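# Sort finished parts from three vises into C's tray

## Task

Stations A (at the -y end), B and C (at the +y end) each have a vise that holds either a finished part, recognisable by a milled pocket on its top face, or an unmachined blank. Move every finished part into the outfeed tray at station C so that it lies on the tray floor with its pocket facing up. Every blank must stay in its own vise, sitting on both of its support bars. Each vise has two loose bars, and by the end both must be standing upright between that vise's jaws.

## Robot and tools

Robot: two arms ride on carriages along a single floor track that runs along y at x = 0. left_rail is always the carriage nearer +y and carries left_arm; right_rail carries right_arm. Each arm base sits at x = 0, y = its carriage position_m, z = 0.03 m, facing +x. Each arm ends in a five-jointed dexterous hand: right_arm has a right hand, left_arm a mirrored left hand.

Scene frame: fixed to the table, whose top is z = 0. +z is up, +x is the direction the arms face, +y is to their left. The table begins at x = 0.31 m. Result positions are in metres, velocities in m/s and rad/s, and orientations are wxyz quaternions. All of these may be off by a few centimetres.

Hand point frame, right hand: +z runs along the straightened fingers toward the tips. +x crosses the palm, pointing away from the thumb. +y points out of the palm face, which lies at y = -0.062. On the left hand, +x points toward the thumb instead. A rigid mast near the wrist, on the palm side, can collide with objects.

execute_actions(actions, cameras): runs a list of actions in order. Each action may hold "rows", "steps", "until" and device commands.
- rows: a list of 1 to 15 rows, each applied for one control step (1/30 s). A row is one flat list of 48 numbers, each in [-1, 1]. The first 24 belong to the left arm: dx, dy, dz, rx, ry, rz, then 16 hand hinges (index_mcp, index_abd, index_pip, index_dip, middle_mcp, middle_abd, middle_pip, middle_dip, ring_mcp, ring_abd, ring_pip, ring_dip, thumb_cmc, thumb_axl, thumb_mcp, thumb_ipl), then current_limit and speed. The last 24 are the same set for the right arm.
- The six pose numbers are an offset, not a pose. They are measured from that arm's Hand target as it stood when the action began, along that target's own axes. 1.0 equals 0.6 m or 180 degrees, and rx, ry, rz together form a single rotation vector. Every row in an action counts from the same start, so a repeated offset in a later action adds on. Six zeros re-command the current Hand target.
- Hand numbers are absolute hinge goals. Each maps linearly between the hinge's two stops, and -1 curls or closes. current_limit runs from 0 mA at -1 to 550 mA at +1; speed scales motor speed. Both start at +0.4 and -0.6 and stay in force once set. A 0 is a real goal. To leave a hand unchanged, copy back its hand_goal, hand_current_limit and hand_speed.
- steps: 1 to 450, with a default of 15. After the last row, the arms keep heading for that row's target.
- until: ends the action early on device readings only, e.g. {"left_rail": {"position_status": ["!=", "moving"]}} or {"all": {"status": "ended"}}. Any number needs a comparison.
- Device commands: left_rail / right_rail take position_m as an absolute track y in metres (left -1.1 to 2, right -2 to 1.1), speed_m_s (0.01 to 1) and acceleration_factor (0.1 to 1), or {"stop": true}. vise_a / vise_b / vise_c take jaw "clamp" or "open"; all start clamped. To drive, send position_m, then an action that waits until that rail is no longer moving. Keep the carriages at least 0.98 m apart. Any out-of-range value causes the whole call to be rejected.

move(target, speed, blend, stop_force, zero, blocking, cameras): moves both hand points along straight lines. target is a single 48-number row in the same offset layout, or a list of up to 15 rows. Every row in the list is counted from the same Hand targets, not chained. speed is in m/s (0.002 to 3.2, default 0.25). blend is a corner radius in m. stop_force (4 to 120 N) ends an arm's path once contact pushes back that hard; zero controls re-zeroing. Leave stop_force out when pulling away from something. blocking=false returns early; you must then call wait or stop before sending more rows or moves. The result's move: line reports done, off_target, held, fault and so on. Paths do not avoid obstacles or the other arm, and hand settings must match across a list when stop_force is used.

wait(seconds 0 to 10) lets time pass. stop brakes a running move. zoom_image(camera, region [x0,y0,x1,y1], at most 504 px per side) enlarges part of the latest image. zero_wrist_force(arm) re-zeroes that wrist sensor. finished_scene(scene) ends the scene, and the goal must still hold without the robot.

Cameras: cam_high, cam_low, cam_bench_left, cam_bench_right (896x504) and the fisheye cam_left_wrist and cam_right_wrist (672x504). Images are returned for an empty actions list or when requested.

Results: joint positions (rail m, then six joints in rad), joint velocities, torques, Hand target (the pose that later offsets count from), rail position_m, position_status (moving, done, contact_stop, time_out, stopped_with_arm, stopped_for_other_arm, stopped_for_other_carriage) and position_answer. Vise state reads open, clamped, closed_too_far or between. Also reported: wrist force and torque in the hand frame, hand_goal, hand_measured, hand_current_ma, hand_state (moving, goal, blocked, overload) and motor temperatures.

Things to avoid: a part or bar dropping off the table or onto the track, which ends the scene. Also avoid contact between the two arms or hands, including carriages; force on an arm near 150 N, or joint torque at its limit, which faults the arm for 10 s; and pushing a target past a firm contact. Do not let a hand motor sit at 495 mA or more for 5 s, since it shuts down. Keep arms from overheating and away from their own base. Bring an arm close slowly, ramp offsets a little at a time per row, and never release a part while it is still moving.

Each tool is called after ">>>" by a JSON object that holds its "name" and its "arguments", one argument or row to a line.

## Session

>>> {"name": "execute_actions", "arguments": {
  "actions": []
}}

Scene clock: 0.00 s.
left_arm: end_effector_position=(+0.4214, +0.5545, +0.2600) hand_goal=(+0.754, +0.000, +0.576, +0.696, +0.754, +0.000, +0.576, +0.696, +0.754, +0.000, +0.576, +0.696, +0.714, +0.678, +0.226, +0.168) hand_measured=(+0.754, +0.000, +0.576, +0.696, +0.754, +0.000, +0.576, +0.696, +0.754, +0.000, +0.576, +0.696, +0.714, +0.678, +0.226, +0.168) hand_current_ma=(+0, +0, +0, +0, +0, +0, +0, +0, +0, +0, +0, +0, +0, +0, +0, +0) hand_state=(goal, goal, goal, goal, goal, goal, goal, goal, goal, goal, goal, goal, goal, goal, goal, goal) hand_current_limit=0.40 hand_speed=-0.60 end_effector_quat_wxyz=(+0.000, +1.000, +0.000, +0.000) | right_arm: end_effector_position=(+0.4214, -1.5204, +0.2600) hand_goal=(+0.754, +0.000, +0.576, +0.696, +0.754, +0.000, +0.576, +0.696, +0.754, +0.000, +0.576, +0.696, +0.714, +0.678, +0.226, +0.168) hand_measured=(+0.754, +0.000, +0.576, +0.696, +0.754, +0.000, +0.576, +0.696, +0.754, +0.000, +0.576, +0.696, +0.714, +0.678, +0.226, +0.168) hand_current_ma=(+0, +0, +0, +0, +0, +0, +0, +0, +0, +0, +0, +0, +0, +0, +0, +0) hand_state=(goal, goal, goal, goal, goal, overload, goal, goal, goal, goal, goal, goal, goal, goal, goal, goal) hand_current_limit=0.40 hand_speed=-0.60 end_effector_quat_wxyz=(+0.000, +0.000, +1.000, +0.000)
Joint positions: left_arm=[0.573 -0.28 -1.556 2.144 0.983 1.571 -1.851] | right_arm=[-1.672 -0.281 -1.556 2.144 0.983 1.571 1.29]
Joint velocities: within noise
Joint torques (N m): no reading
Motor temperatures (°C): left_arm=[48 47 32 50 36 49] | right_arm=[30 37 46 44 43 50]
Wrist force (N): no reading
Wrist torque (N m): no reading
Wrist force, peak (N): no reading
Hand target: left_arm +0.4214, +0.5545, +0.2600; +0.000, +1.000, +0.000, +0.000 | right_arm +0.4214, -1.5204, +0.2600; +0.000, +0.000, +1.000, +0.000
left_rail: position_m=0.573 position_status=done
right_rail: position_m=-1.672 position_status=done
vise_a: state=clamped
vise_b: state=clamped
vise_c: state=clamped

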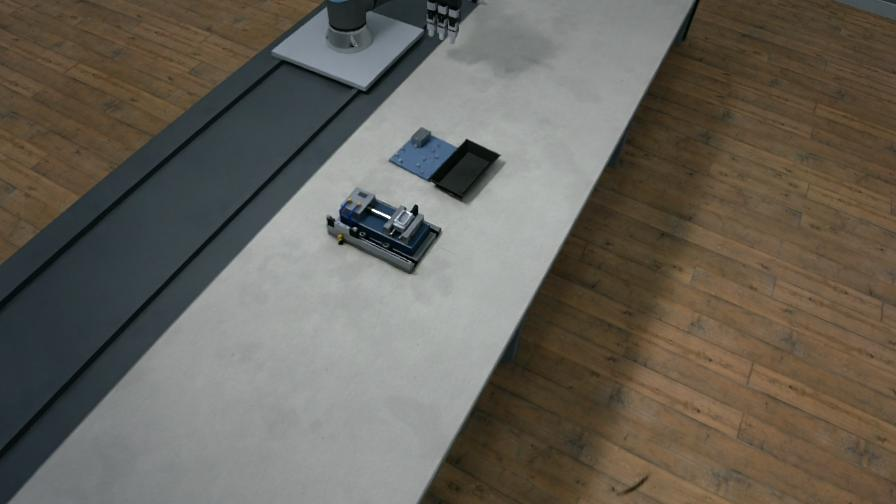

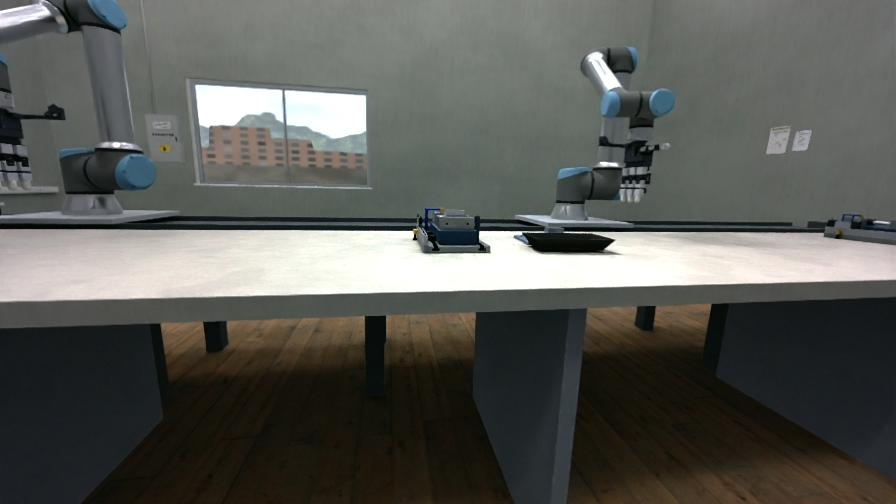

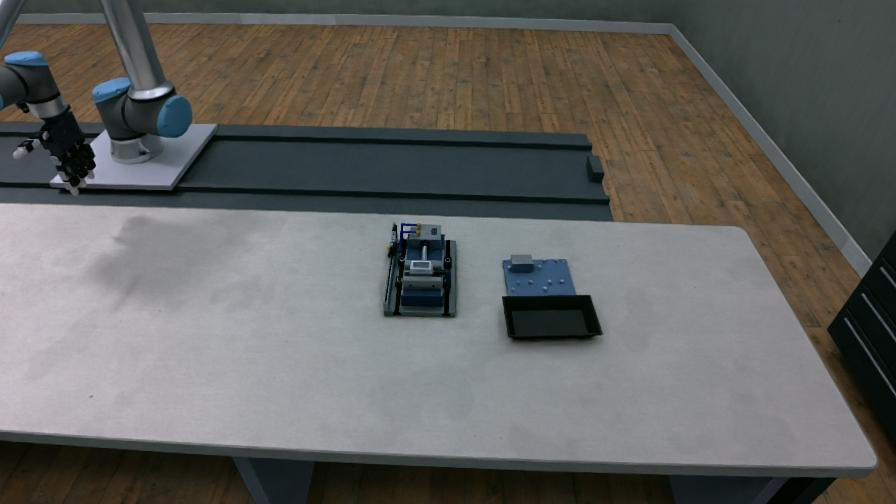

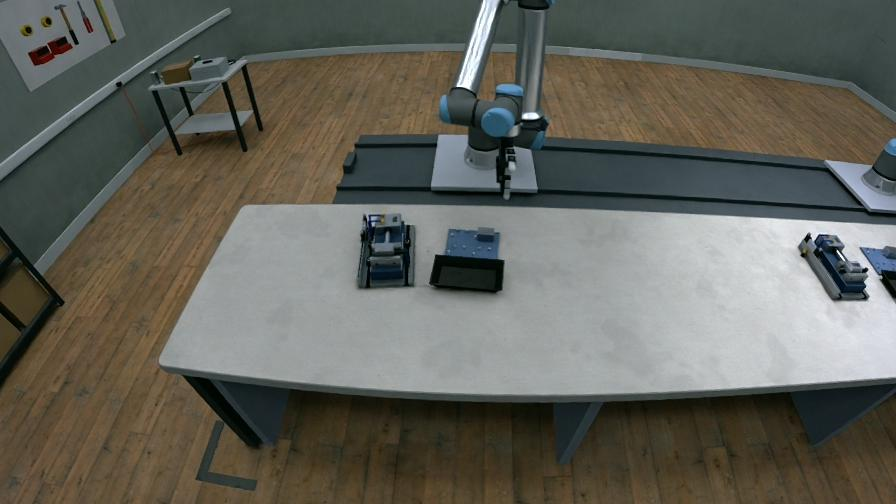

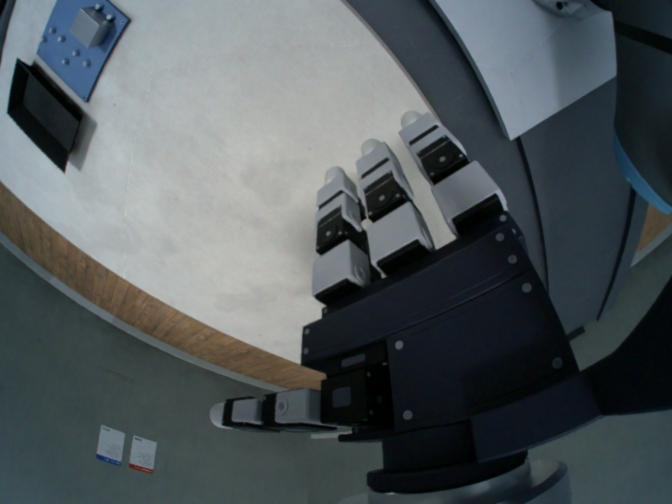

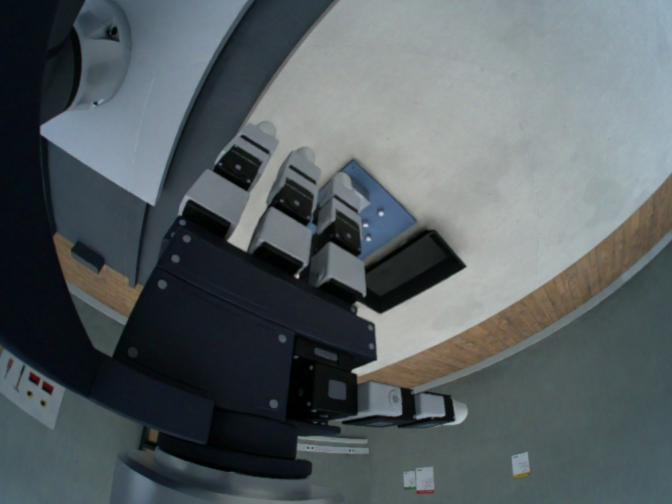

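>>> {"name": "zoom_image", "arguments": {
  "camera": "cam_bench_left",
  "region": [340, 200, 640, 360]
}}

>>> {"name": "zoom_image", "arguments": {
  "camera": "cam_bench_right",
  "region": [320, 190, 540, 310]
}}

>>> {"name": "zoom_image", "arguments": {
  "camera": "cam_high",
  "region": [300, 110, 520, 290]
}}

>>> {"name": "zoom_image", "arguments": {
  "camera": "cam_bench_right",
  "region": [776, 210, 896, 320]
}}

Scaled by 1.680 from the camera's 896x504 image, which has a finer 1280x720 frame.

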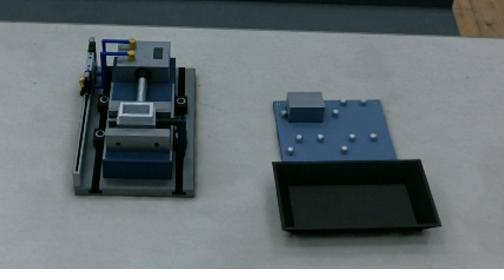

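Scaled by 2.291 from the camera's 896x504 image, which has a finer 1280x720 frame.

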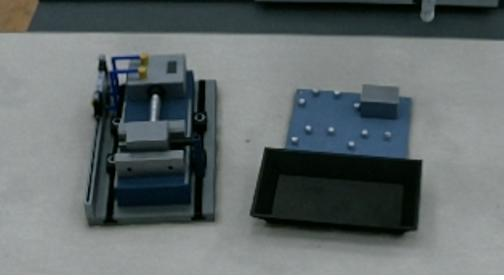

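Scaled by 2.291 from the camera's 896x504 image, which has a finer 1280x720 frame.

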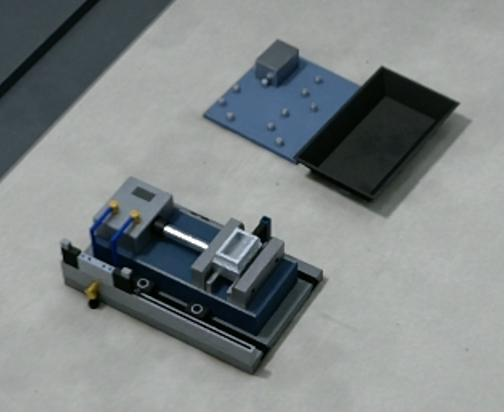

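Scaled by 4.200 from the camera's 896x504 image, which has a finer 1280x720 frame.

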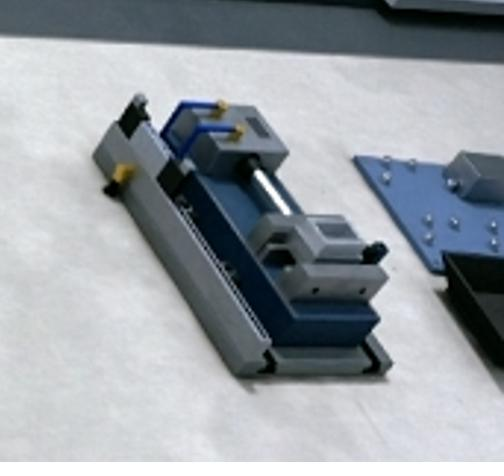

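>>> {"name": "move", "arguments": {
  "target": [0,0,-0.25,0,0,0,0.754,0,0.576,0.696,0.754,0,0.576,0.696,0.754,0,0.576,0.696,0.714,0.678,0.226,0.168,0.4,-0.6,0,0,0,0,0,0,0.754,0,0.576,0.696,0.754,0,0.576,0.696,0.754,0,0.576,0.696,0.714,0.678,0.226,0.168,0.4,-0.6]
}}

>>> {"name": "execute_actions", "arguments": {
  "actions": [
    {"left_rail":{"position_m":1.7},"steps":150,"until":{"left_rail":{"position_status":["!=","moving"]}}}
  ],
  "cameras": ["cam_left_wrist","cam_bench_left"]
}}

Scene clock: 56.30 s.
left_arm: end_effector_position=(+0.4214, +0.5545, +0.4099) hand_goal=(+0.754, +0.000, +0.576, +0.696, +0.754, +0.000, +0.576, +0.696, +0.754, +0.000, +0.576, +0.696, +0.714, +0.678, +0.226, +0.168) hand_measured=(+0.754, +0.000, +0.576, +0.696, +0.754, +0.000, +0.576, +0.696, +0.754, +0.000, +0.576, +0.696, +0.714, +0.678, +0.222, +0.168) hand_current_ma=(+0, +0, +0, +0, +0, +0, +0, +0, +0, +0, +0, +0, +0, +0, -3, +0) hand_state=(goal, goal, goal, goal, goal, goal, goal, goal, goal, goal, goal, goal, goal, goal, goal, goal) hand_current_limit=0.40 hand_speed=-0.60 end_effector_quat_wxyz=(+0.000, +1.000, +0.000, +0.000) | right_arm: end_effector_position=(+0.4214, -1.5204, +0.2600) hand_goal=(+0.754, +0.000, +0.576, +0.696, +0.754, +0.000, +0.576, +0.696, +0.754, +0.000, +0.576, +0.696, +0.714, +0.678, +0.226, +0.168) hand_measured=(+0.754, +0.000, +0.576, +0.696, +0.754, +0.000, +0.576, +0.696, +0.754, +0.000, +0.576, +0.696, +0.714, +0.678, +0.224, +0.168) hand_current_ma=(+0, +0, +0, +0, +0, +0, +0, +0, +0, +0, +0, +0, +0, +0, +0, +0) hand_state=(goal, goal, goal, goal, goal, overload, goal, goal, goal, goal, goal, goal, goal, goal, goal, goal) hand_current_limit=0.40 hand_speed=-0.60 end_effector_quat_wxyz=(+0.000, +0.000, +1.000, +0.000)
Joint positions: left_arm=[0.573 -0.28 -1.674 1.964 1.28 1.571 -1.851] | right_arm=[-1.672 -0.281 -1.556 2.144 0.983 1.571 1.29]
Joint torques (N m): left_arm=[-8.14 -36.39 -48.06 5.86 -2.09 -1.55] | right_arm=[-0.19 -32.92 -29.8 3.84 -1.1 0.6]
Wrist force (N): left_arm=[0.1 -0.3 -0.8] | right_arm=[-0.3 0.0 0.3]
Wrist torque (N m): left_arm=[0.07 -0.05 0.02] | right_arm=[-0.01 0.03 -0.03]
Wrist force, peak (N): left_arm=[0.0 -0.4 -2.2] | right_arm=[0.6 -0.4 1.0]
Hand target: left_arm +0.4214, +0.5545, +0.4100; +0.000, +1.000, +0.000, +0.000 | right_arm +0.4214, -1.5204, +0.2600; +0.000, +0.000, +1.000, +0.000
Off the commanded pose: left_arm 0.000 m, 0 deg | right_arm 0.000 m, 0 deg.
left_rail: position_m=0.573 position_status=done
right_rail: position_m=-1.672 position_status=done
vise_a: state=clamped
vise_b: state=clamped
vise_c: state=clamped
move: done

Scene clock: 58.50 s.
left_arm: end_effector_position=(+0.4214, +1.6814, +0.4100) hand_goal=(+0.754, +0.000, +0.576, +0.696, +0.754, +0.000, +0.576, +0.696, +0.754, +0.000, +0.576, +0.696, +0.714, +0.678, +0.226, +0.168) hand_measured=(+0.754, +0.000, +0.576, +0.696, +0.754, +0.000, +0.576, +0.696, +0.754, +0.000, +0.576, +0.696, +0.714, +0.678, +0.222, +0.168) hand_current_ma=(+0, +0, +0, +0, +0, +0, +0, +0, +0, +0, +0, +0, +0, +0, -3, +0) hand_state=(goal, goal, goal, goal, goal, goal, goal, goal, goal, goal, goal, goal, goal, goal, goal, goal) hand_current_limit=0.40 hand_speed=-0.60 end_effector_quat_wxyz=(+0.000, +1.000, +0.000, +0.000) | right_arm: end_effector_position=(+0.4214, -1.5204, +0.2600) hand_goal=(+0.754, +0.000, +0.576, +0.696, +0.754, +0.000, +0.576, +0.696, +0.754, +0.000, +0.576, +0.696, +0.714, +0.678, +0.226, +0.168) hand_measured=(+0.754, +0.000, +0.576, +0.696, +0.754, +0.000, +0.576, +0.696, +0.754, +0.000, +0.576, +0.696, +0.714, +0.678, +0.224, +0.168) hand_current_ma=(+0, +0, +0, +0, +0, +0, +0, +0, +0, +0, +0, +0, +0, +0, +0, +0) hand_state=(goal, goal, goal, goal, goal, overload, goal, goal, goal, goal, goal, goal, goal, goal, goal, goal) hand_current_limit=0.40 hand_speed=-0.60 end_effector_quat_wxyz=(+0.000, +0.000, +1.000, +0.000)
Joint positions: left_arm=[1.7 -0.281 -1.674 1.964 1.28 1.571 -1.851] | right_arm=[-1.672 -0.281 -1.556 2.144 0.983 1.571 1.29]
Joint torques (N m): left_arm=[0.78 -24.64 -35.06 4.16 -0.02 -2.63] | right_arm=[-1.51 -32.47 -31.49 4.15 -1.25 0.12]
Wrist force (N): left_arm=[-0.4 -0.3 -0.2] | right_arm=[-0.2 0.3 0.3]
Wrist torque (N m): left_arm=[0.03 0.04 -0.03] | right_arm=[0.02 0.03 -0.02]
Wrist force, peak (N): left_arm=[-0.3 -2.4 -0.2] | right_arm=[0.0 -0.6 0.8]
Hand target: left_arm +0.4214, +1.6814, +0.4100; +0.000, +1.000, +0.000, +0.000 | right_arm +0.4214, -1.5204, +0.2600; +0.000, +0.000, +1.000, +0.000
Off the commanded pose: left_arm 0.000 m, 0 deg | right_arm 0.000 m, 0 deg.
left_rail: position_m=1.700 position_status=done
right_rail: position_m=-1.672 position_status=done
vise_a: state=clamped
vise_b: state=clamped
vise_c: state=clamped
camera_calibration:
cam_left_wrist: T_world_to_cam=[[-0.73845, 0.674262, 0.00793902, -0.852917], [0.474896, 0.511674, 0.716005, -1.39235], [0.478713, 0.532504, -0.69805, -0.689185], [0, 0, 0, 1]] pos_world=[0.361305, 1.65451, 0.522612]
Images, in order (width x height): cam_bench_left 896x504, cam_left_wrist 672x504.

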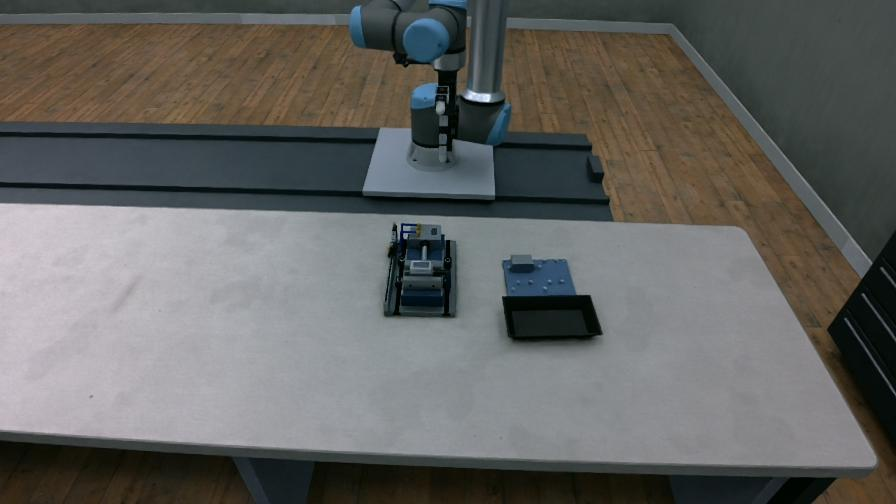

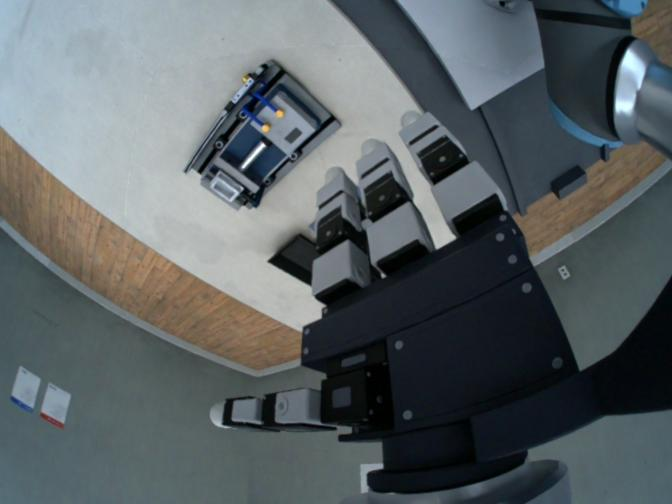

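>>> {"name": "zoom_image", "arguments": {
  "camera": "cam_left_wrist",
  "region": [170, 50, 350, 220]
}}

>>> {"name": "zoom_image", "arguments": {
  "camera": "cam_bench_left",
  "region": [375, 215, 465, 325]
}}

Scaled by 2.800 from the camera's 672x504 image, which has a finer 960x720 frame.

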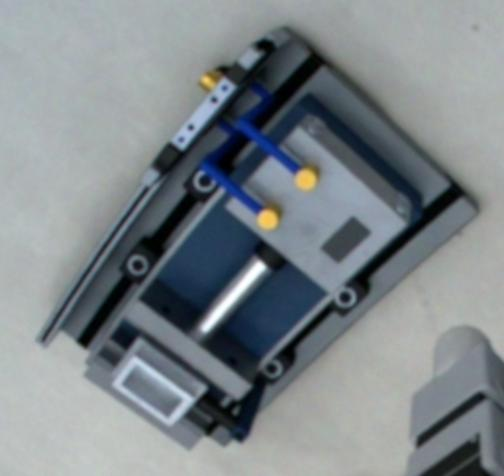

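Scaled by 4.582 from the camera's 896x504 image, which has a finer 1280x720 frame.

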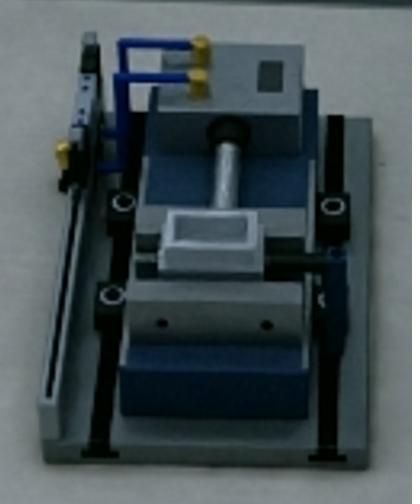

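>>> {"name": "execute_actions", "arguments": {
  "actions": [
    {"steps":1}
  ],
  "cameras": ["cam_low","cam_high","cam_bench_right"]
}}

>>> {"name": "zoom_image", "arguments": {
  "camera": "cam_low",
  "region": [405, 195, 505, 260]
}}

>>> {"name": "zoom_image", "arguments": {
  "camera": "cam_high",
  "region": [320, 180, 450, 280]
}}

>>> {"name": "zoom_image", "arguments": {
  "camera": "cam_bench_right",
  "region": [350, 205, 430, 295]
}}

Scene clock: 76.10 s.
left_arm: end_effector_position=(+0.4214, +1.6814, +0.4100) hand_goal=(+0.754, +0.000, +0.576, +0.696, +0.754, +0.000, +0.576, +0.696, +0.754, +0.000, +0.576, +0.696, +0.714, +0.678, +0.226, +0.168) hand_measured=(+0.754, +0.000, +0.576, +0.696, +0.754, +0.000, +0.576, +0.696, +0.754, +0.000, +0.576, +0.696, +0.714, +0.678, +0.222, +0.168) hand_current_ma=(+0, +0, +0, +0, +0, +0, +0, +0, +0, +0, +0, +0, +0, +0, -3, +0) hand_state=(goal, goal, goal, goal, goal, goal, goal, goal, goal, goal, goal, goal, goal, goal, goal, goal) hand_current_limit=0.40 hand_speed=-0.60 end_effector_quat_wxyz=(+0.000, +1.000, +0.000, +0.000) | right_arm: end_effector_position=(+0.4214, -1.5204, +0.2600) hand_goal=(+0.754, +0.000, +0.576, +0.696, +0.754, +0.000, +0.576, +0.696, +0.754, +0.000, +0.576, +0.696, +0.714, +0.678, +0.226, +0.168) hand_measured=(+0.754, +0.000, +0.576, +0.696, +0.754, +0.000, +0.576, +0.696, +0.754, +0.000, +0.576, +0.696, +0.714, +0.678, +0.224, +0.168) hand_current_ma=(+0, +0, +0, +0, +0, +0, +0, +0, +0, +0, +0, +0, +0, +0, +0, +0) hand_state=(goal, goal, goal, goal, goal, overload, goal, goal, goal, goal, goal, goal, goal, goal, goal, goal) hand_current_limit=0.40 hand_speed=-0.60 end_effector_quat_wxyz=(+0.000, +0.000, +1.000, +0.000)
Joint positions: left_arm=[1.7 -0.28 -1.674 1.964 1.28 1.571 -1.851] | right_arm=[-1.672 -0.281 -1.556 2.144 0.983 1.571 1.29]
Joint torques (N m): left_arm=[2.36 -17.39 -30.48 2.91 1.93 -3.03] | right_arm=[-3 -31.63 -30.65 3.82 -1.22 0.34]
Wrist force (N): left_arm=[0.1 -0.5 -0.2] | right_arm=[0.1 0.0 0.5]
Wrist torque (N m): left_arm=[0.00 -0.03 0.02] | right_arm=[-0.02 -0.02 0.00]
Wrist force, peak (N): left_arm=[-0.8 -0.6 -0.6] | right_arm=[-0.7 -0.2 0.9]
Hand target: left_arm +0.4214, +1.6814, +0.4100; +0.000, +1.000, +0.000, +0.000 | right_arm +0.4214, -1.5204, +0.2600; +0.000, +0.000, +1.000, +0.000
Off the commanded pose: left_arm 0.000 m, 0 deg | right_arm 0.000 m, 0 deg.
left_rail: position_m=1.700 position_status=done
right_rail: position_m=-1.672 position_status=done
vise_a: state=clamped
vise_b: state=clamped
vise_c: state=clamped
Images, in order (width x height): cam_high 896x504, cam_low 896x504, cam_bench_right 896x504.

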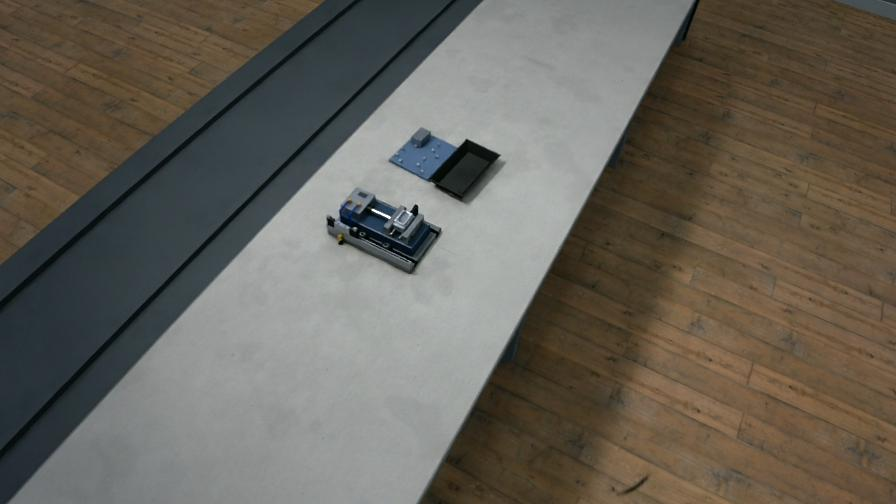

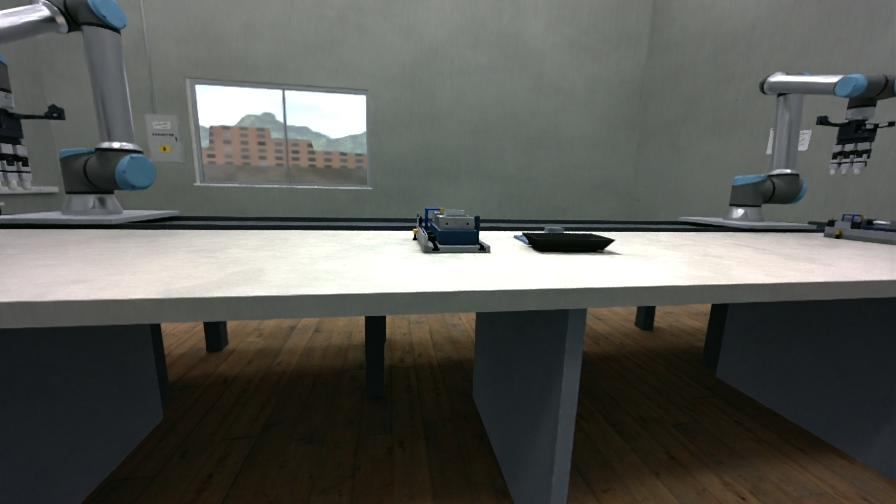

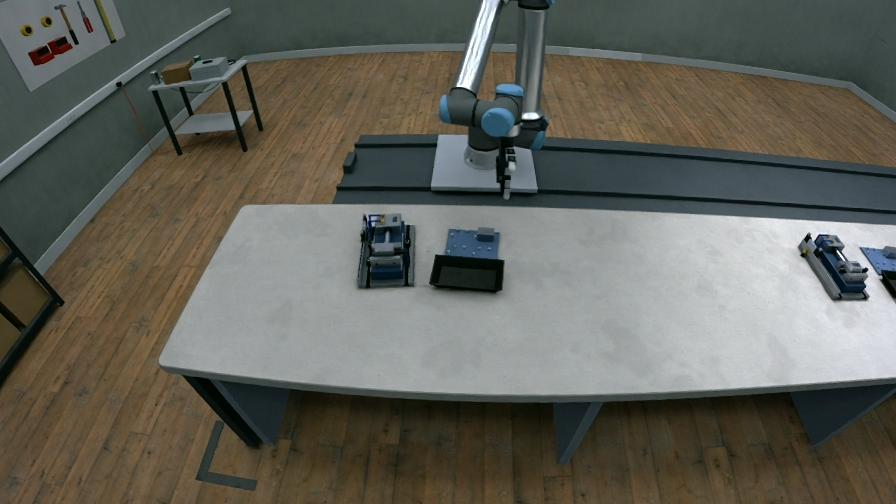

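Scaled by 5.040 from the camera's 896x504 image, which has a finer 1280x720 frame.

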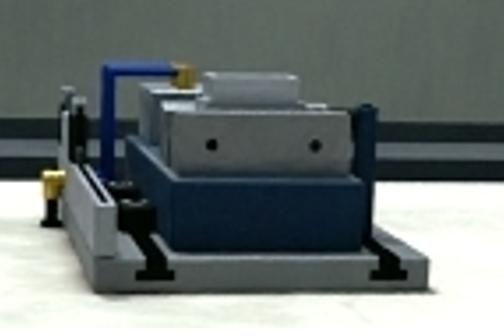

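Scaled by 3.877 from the camera's 896x504 image, which has a finer 1280x720 frame.

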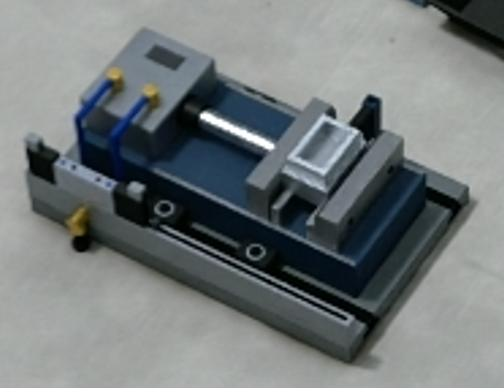

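Scaled by 5.600 from the camera's 896x504 image, which has a finer 1280x720 frame.

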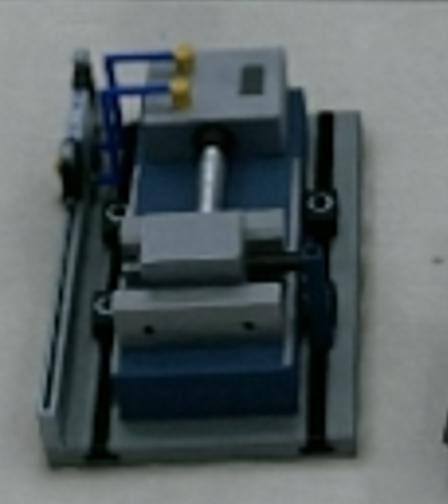

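>>> {"name": "move", "arguments": {
  "target": [0.331,-0.0643,0.1,0.2596,0.2596,0.4496,1,0,-0.3,0.12,1,0,-0.3,0.12,1,0,1,1,-0.571,0.678,0,0,0.4,-0.3,0,0,0,0,0,0,0.754,0,0.576,0.696,0.754,0,0.576,0.696,0.754,0,0.576,0.696,0.714,0.678,0.226,0.168,0.4,-0.6],
  "cameras": ["cam_left_wrist","cam_bench_left"]
}}

Scene clock: 126.13 s.
left_arm: end_effector_position=(+0.6200, +1.7200, +0.3501) hand_goal=(+1.000, +0.000, -0.300, +0.120, +1.000, +0.000, -0.300, +0.120, +1.000, +0.000, +1.000, +1.000, -0.570, +0.678, +0.000, +0.000) hand_measured=(+0.992, +0.000, -0.298, +0.124, +0.992, +0.000, -0.298, +0.124, +0.990, +0.000, +0.992, +0.996, -0.570, +0.678, -0.002, +0.002) hand_current_ma=(-9, +0, +1, +2, -8, +0, +1, +3, -12, +0, -8, -3, +0, +0, -2, +1) hand_state=(goal, goal, goal, goal, goal, goal, goal, goal, goal, goal, goal, goal, goal, goal, goal, goal) hand_current_limit=0.40 hand_speed=-0.30 end_effector_quat_wxyz=(-0.354, +0.612, -0.612, +0.354) | right_arm: end_effector_position=(+0.4214, -1.5204, +0.2600) hand_goal=(+0.754, +0.000, +0.576, +0.696, +0.754, +0.000, +0.576, +0.696, +0.754, +0.000, +0.576, +0.696, +0.714, +0.678, +0.226, +0.168) hand_measured=(+0.754, +0.000, +0.576, +0.696, +0.754, +0.000, +0.576, +0.696, +0.754, +0.000, +0.576, +0.696, +0.714, +0.678, +0.224, +0.168) hand_current_ma=(+0, +0, +0, +0, +0, +0, +0, +0, +0, +0, +0, +0, +0, +0, +0, +0) hand_state=(goal, goal, goal, goal, goal, overload, goal, goal, goal, goal, goal, goal, goal, goal, goal, goal) hand_current_limit=0.40 hand_speed=-0.60 end_effector_quat_wxyz=(+0.000, +0.000, +1.000, +0.000)
Joint positions: left_arm=[1.7 -0.302 -1.681 1.984 0.241 1.31 -0.154] | right_arm=[-1.672 -0.281 -1.556 2.144 0.983 1.571 1.29]
Joint torques (N m): left_arm=[12.12 -21.59 -34.06 -1.02 3.03 2.2] | right_arm=[-3.24 -30.01 -31.15 3.85 -1.27 0.23]
Wrist force (N): left_arm=[0.2 1.4 -1.1] | right_arm=[-0.3 0.1 0.7]
Wrist torque (N m): left_arm=[0.12 -0.01 -0.15] | right_arm=[-0.05 0.01 -0.02]
Wrist force, peak (N): left_arm=[0.0 1.2 -1.6] | right_arm=[0.0 -0.7 1.0]
Hand target: left_arm +0.6200, +1.7200, +0.3500; -0.354, +0.612, -0.612, +0.354 | right_arm +0.4214, -1.5204, +0.2600; +0.000, +0.000, +1.000, +0.000
Off the commanded pose: left_arm 0.000 m, 0 deg | right_arm 0.000 m, 0 deg.
left_rail: position_m=1.700 position_status=done
right_rail: position_m=-1.672 position_status=done
vise_a: state=clamped
vise_b: state=clamped
vise_c: state=clamped
move: done
camera_calibration:
cam_left_wrist: T_world_to_cam=[[0.329981, 0.738524, 0.587959, -1.70789], [-0.364292, -0.474973, 0.801057, 0.724015], [0.870864, -0.478523, 0.112306, 0.365485], [0, 0, 0, 1]] pos_world=[0.509036, 1.7801, 0.383144]
Images, in order (width x height): cam_bench_left 896x504, cam_left_wrist 672x504.

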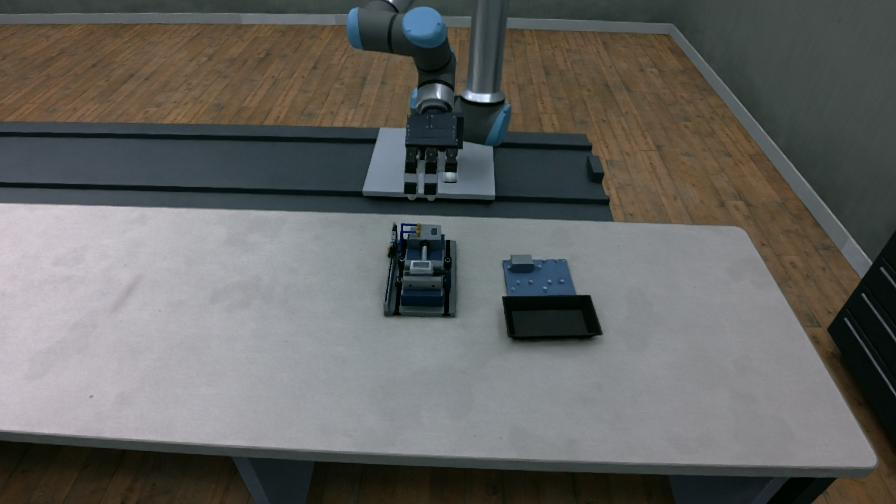

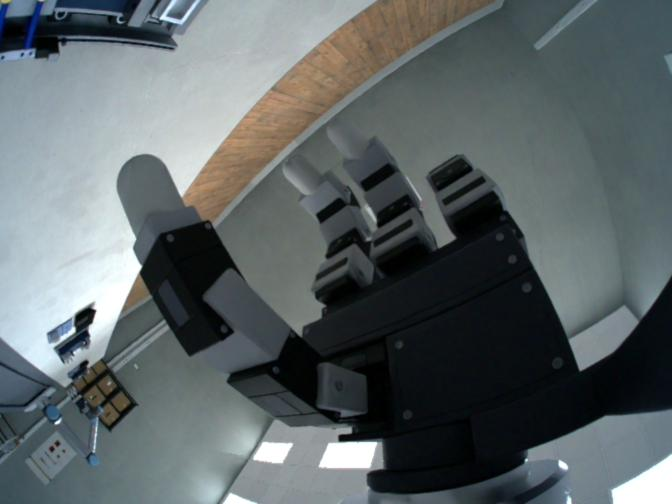

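>>> {"name": "move", "arguments": {
  "target": [0.0167,0.1482,0.1433,0,0,0,1,0,-0.445,0.087,1,0,-0.445,0.087,1,0,1,1,-0.571,0.678,0.112,-0.481,0.4,-0.3,0,0,0,0,0,0,0.754,0,0.576,0.696,0.754,0,0.576,0.696,0.754,0,0.576,0.696,0.714,0.678,0.226,0.168,0.4,-0.6],
  "speed": 0.15,
  "cameras": ["cam_left_wrist","cam_bench_left"]
}}

>>> {"name": "zoom_image", "arguments": {
  "camera": "cam_bench_left",
  "region": [375, 205, 475, 325]
}}

>>> {"name": "zoom_image", "arguments": {
  "camera": "cam_left_wrist",
  "region": [60, 0, 400, 255]
}}

Scene clock: 169.83 s.
left_arm: end_effector_position=(+0.6500, +1.7099, +0.2301) hand_goal=(+1.000, +0.000, -0.444, +0.088, +1.000, +0.000, -0.444, +0.088, +1.000, +0.000, +1.000, +1.000, -0.570, +0.678, +0.112, -0.480) hand_measured=(+0.992, +0.000, -0.442, +0.092, +0.992, +0.000, -0.442, +0.092, +0.990, +0.000, +0.992, +0.996, -0.570, +0.678, +0.108, -0.476) hand_current_ma=(-9, +0, +1, +3, -8, +0, +2, +3, -12, +0, -8, -3, +0, +0, -4, +4) hand_state=(goal, goal, goal, goal, goal, goal, goal, goal, goal, goal, goal, goal, goal, goal, goal, goal) hand_current_limit=0.40 hand_speed=-0.30 end_effector_quat_wxyz=(-0.354, +0.612, -0.612, +0.354) | right_arm: end_effector_position=(+0.4214, -1.5204, +0.2600) hand_goal=(+0.754, +0.000, +0.576, +0.696, +0.754, +0.000, +0.576, +0.696, +0.754, +0.000, +0.576, +0.696, +0.714, +0.678, +0.226, +0.168) hand_measured=(+0.754, +0.000, +0.576, +0.696, +0.754, +0.000, +0.576, +0.696, +0.754, +0.000, +0.576, +0.696, +0.714, +0.678, +0.224, +0.168) hand_current_ma=(+0, +0, +0, +0, +0, +0, +0, +0, +0, +0, +0, +0, +0, +0, +0, +0) hand_state=(goal, goal, goal, goal, goal, overload, goal, goal, goal, goal, goal, goal, goal, goal, goal, goal) hand_current_limit=0.40 hand_speed=-0.60 end_effector_quat_wxyz=(+0.000, +0.000, +1.000, +0.000)
Joint positions: left_arm=[1.7 -0.303 -1.54 2.079 0.004 1.309 -0.155] | right_arm=[-1.672 -0.281 -1.556 2.144 0.983 1.571 1.29]
Joint torques (N m): left_arm=[9.87 -26.41 -28.59 -1.74 2.3 3.06] | right_arm=[-2.62 -30.53 -30.62 4.17 -1.59 0.65]
Wrist force (N): left_arm=[-0.4 1.3 -1.2] | right_arm=[0.0 0.2 0.0]
Wrist torque (N m): left_arm=[0.06 0.07 0.00] | right_arm=[0.03 0.00 0.01]
Wrist force, peak (N): left_arm=[0.3 0.7 -2.5] | right_arm=[-0.2 0.2 1.1]
Hand target: left_arm +0.6500, +1.7099, +0.2301; -0.354, +0.612, -0.612, +0.354 | right_arm +0.4214, -1.5204, +0.2600; +0.000, +0.000, +1.000, +0.000
Off the commanded pose: left_arm 0.000 m, 0 deg | right_arm 0.000 m, 0 deg.
left_rail: position_m=1.700 position_status=done
right_rail: position_m=-1.672 position_status=done
vise_a: state=clamped
vise_b: state=clamped
vise_c: state=clamped
move: done
camera_calibration:
cam_left_wrist: T_world_to_cam=[[0.330033, 0.738472, 0.587994, -1.63975], [-0.364344, -0.474976, 0.801032, 0.826349], [0.870822, -0.478599, 0.1123, 0.348075], [0, 0, 0, 1]] pos_world=[0.539136, 1.77, 0.263144]
Images, in order (width x height): cam_bench_left 896x504, cam_left_wrist 672x504.

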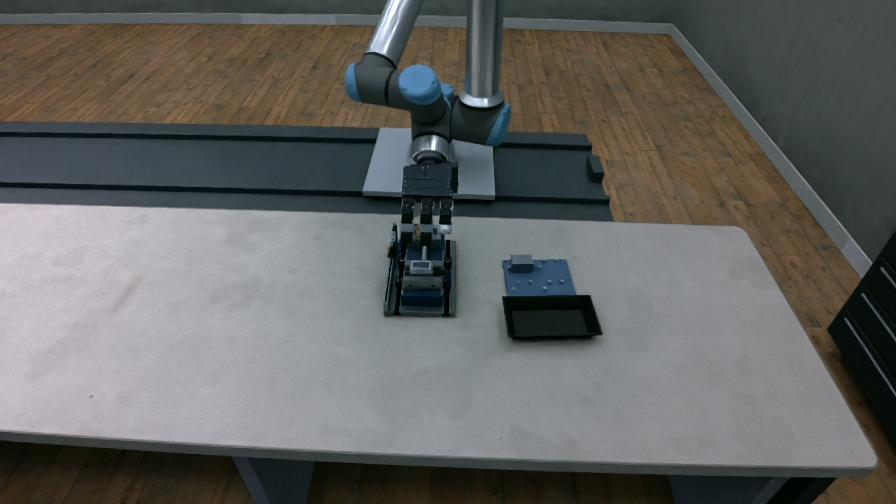

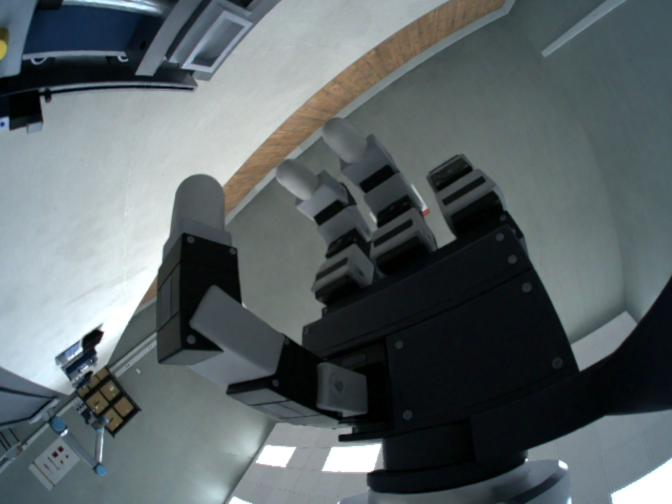

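Scaled by 4.200 from the camera's 896x504 image, which has a finer 1280x720 frame.

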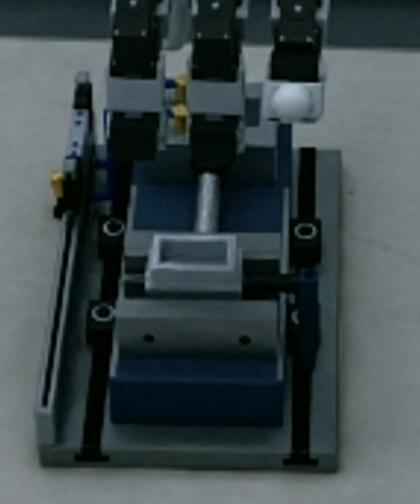

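Scaled by 1.482 from the camera's 672x504 image, which has a finer 960x720 frame.

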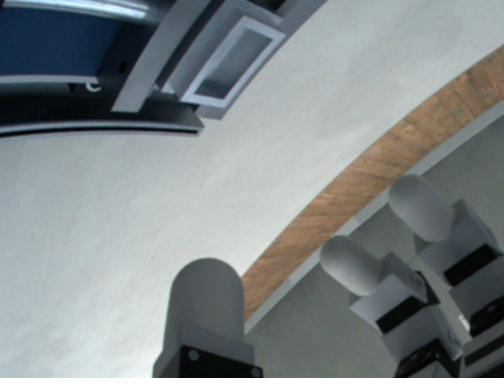

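>>> {"name": "move", "arguments": {
  "target": [-0.0117,0.0788,0.0802,0,0,0,1,0,-0.445,0.087,1,0,-0.445,0.087,1,0,1,1,-0.571,0.678,0.112,-0.481,0.4,-0.3,0,0,0,0,0,0,0.754,0,0.576,0.696,0.754,0,0.576,0.696,0.754,0,0.576,0.696,0.714,0.678,0.226,0.168,0.4,-0.6],
  "speed": 0.1,
  "cameras": ["cam_left_wrist","cam_bench_left"]
}}

>>> {"name": "zoom_image", "arguments": {
  "camera": "cam_bench_left",
  "region": [375, 205, 475, 325]
}}

>>> {"name": "zoom_image", "arguments": {
  "camera": "cam_left_wrist",
  "region": [100, 0, 400, 255]
}}

Scene clock: 213.93 s.
left_arm: end_effector_position=(+0.6680, +1.7169, +0.1651) hand_goal=(+1.000, +0.000, -0.444, +0.088, +1.000, +0.000, -0.444, +0.088, +1.000, +0.000, +1.000, +1.000, -0.570, +0.678, +0.112, -0.480) hand_measured=(+0.992, +0.000, -0.442, +0.092, +0.992, +0.000, -0.442, +0.092, +0.990, +0.000, +0.992, +0.996, -0.570, +0.678, +0.108, -0.476) hand_current_ma=(-9, +0, +1, +3, -8, +0, +2, +3, -12, +0, -8, -3, +0, +0, -3, +4) hand_state=(goal, goal, goal, goal, goal, goal, goal, goal, goal, goal, goal, goal, goal, goal, goal, goal) hand_current_limit=0.40 hand_speed=-0.30 end_effector_quat_wxyz=(-0.354, +0.612, -0.612, +0.354) | right_arm: end_effector_position=(+0.4214, -1.5204, +0.2600) hand_goal=(+0.754, +0.000, +0.576, +0.696, +0.754, +0.000, +0.576, +0.696, +0.754, +0.000, +0.576, +0.696, +0.714, +0.678, +0.226, +0.168) hand_measured=(+0.754, +0.000, +0.576, +0.696, +0.754, +0.000, +0.576, +0.696, +0.754, +0.000, +0.576, +0.696, +0.714, +0.678, +0.224, +0.168) hand_current_ma=(+0, +0, +0, +0, +0, +0, +0, +0, +0, +0, +0, +0, +0, +0, +0, +0) hand_state=(goal, goal, goal, goal, goal, overload, goal, goal, goal, goal, goal, goal, goal, goal, goal, goal) hand_current_limit=0.40 hand_speed=-0.60 end_effector_quat_wxyz=(+0.000, +0.000, +1.000, +0.000)
Joint positions: left_arm=[1.7 -0.277 -1.44 2.107 -0.126 1.332 -0.141] | right_arm=[-1.672 -0.281 -1.556 2.144 0.983 1.571 1.29]
Joint torques (N m): left_arm=[10.33 -36.13 -25.37 -1.39 2.46 3] | right_arm=[-1.87 -33.09 -29.94 4.05 -1.5 1.17]
Wrist force (N): left_arm=[-0.3 0.9 -1.2] | right_arm=[-0.2 0.0 0.2]
Wrist torque (N m): left_arm=[0.04 0.00 -0.26] | right_arm=[0.00 0.02 -0.02]
Wrist force, peak (N): left_arm=[-0.2 1.9 -1.5] | right_arm=[-0.5 0.2 1.2]
Hand target: left_arm +0.6681, +1.7170, +0.1651; -0.354, +0.612, -0.612, +0.354 | right_arm +0.4214, -1.5204, +0.2600; +0.000, +0.000, +1.000, +0.000
Off the commanded pose: left_arm 0.000 m, 0 deg | right_arm 0.000 m, 0 deg.
left_rail: position_m=1.700 position_status=done
right_rail: position_m=-1.672 position_status=done
vise_a: state=clamped
vise_b: state=clamped
vise_c: state=clamped
move: done
camera_calibration:
cam_left_wrist: T_world_to_cam=[[0.330076, 0.738409, 0.58805, -1.61264], [-0.364404, -0.474997, 0.800992, 0.888426], [0.870781, -0.478675, 0.112294, 0.343258], [0, 0, 0, 1]] pos_world=[0.557136, 1.7771, 0.198144]
Images, in order (width x height): cam_bench_left 896x504, cam_left_wrist 672x504.

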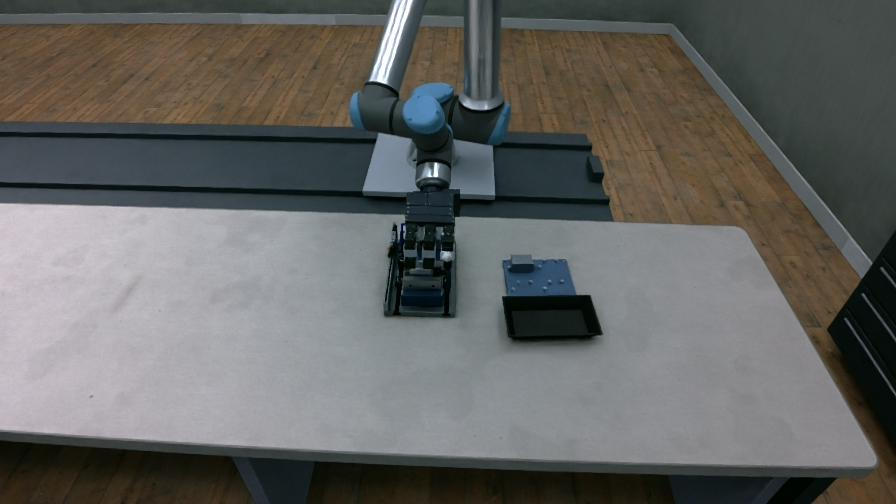

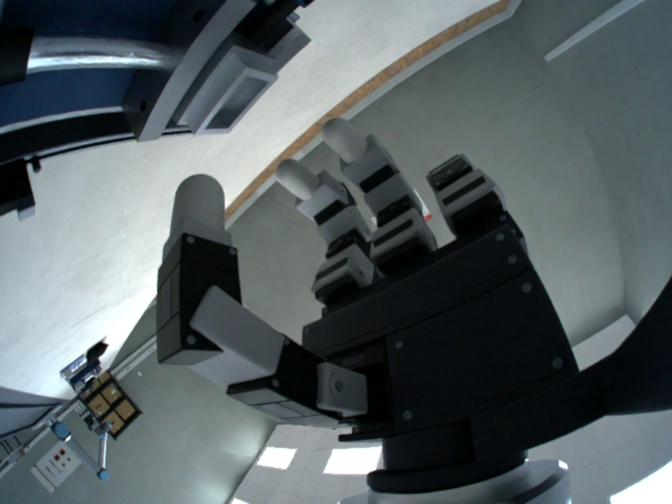

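Scaled by 4.200 from the camera's 896x504 image, which has a finer 1280x720 frame.

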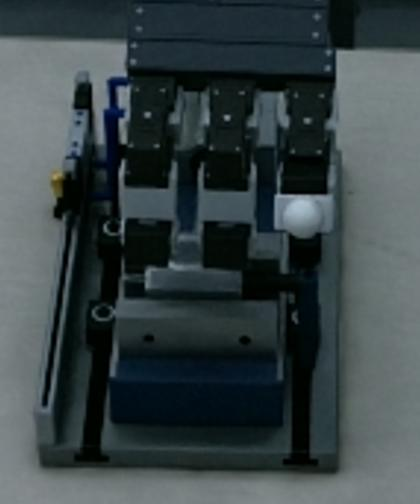

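Scaled by 1.680 from the camera's 672x504 image, which has a finer 960x720 frame.

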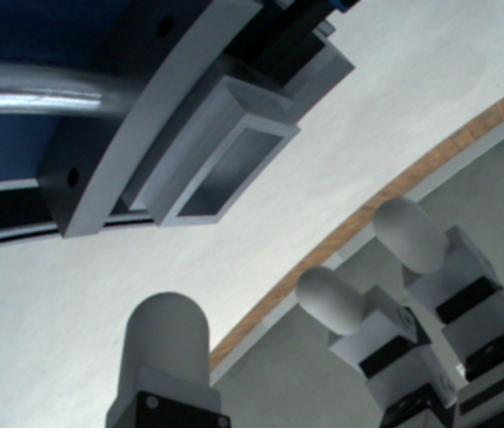

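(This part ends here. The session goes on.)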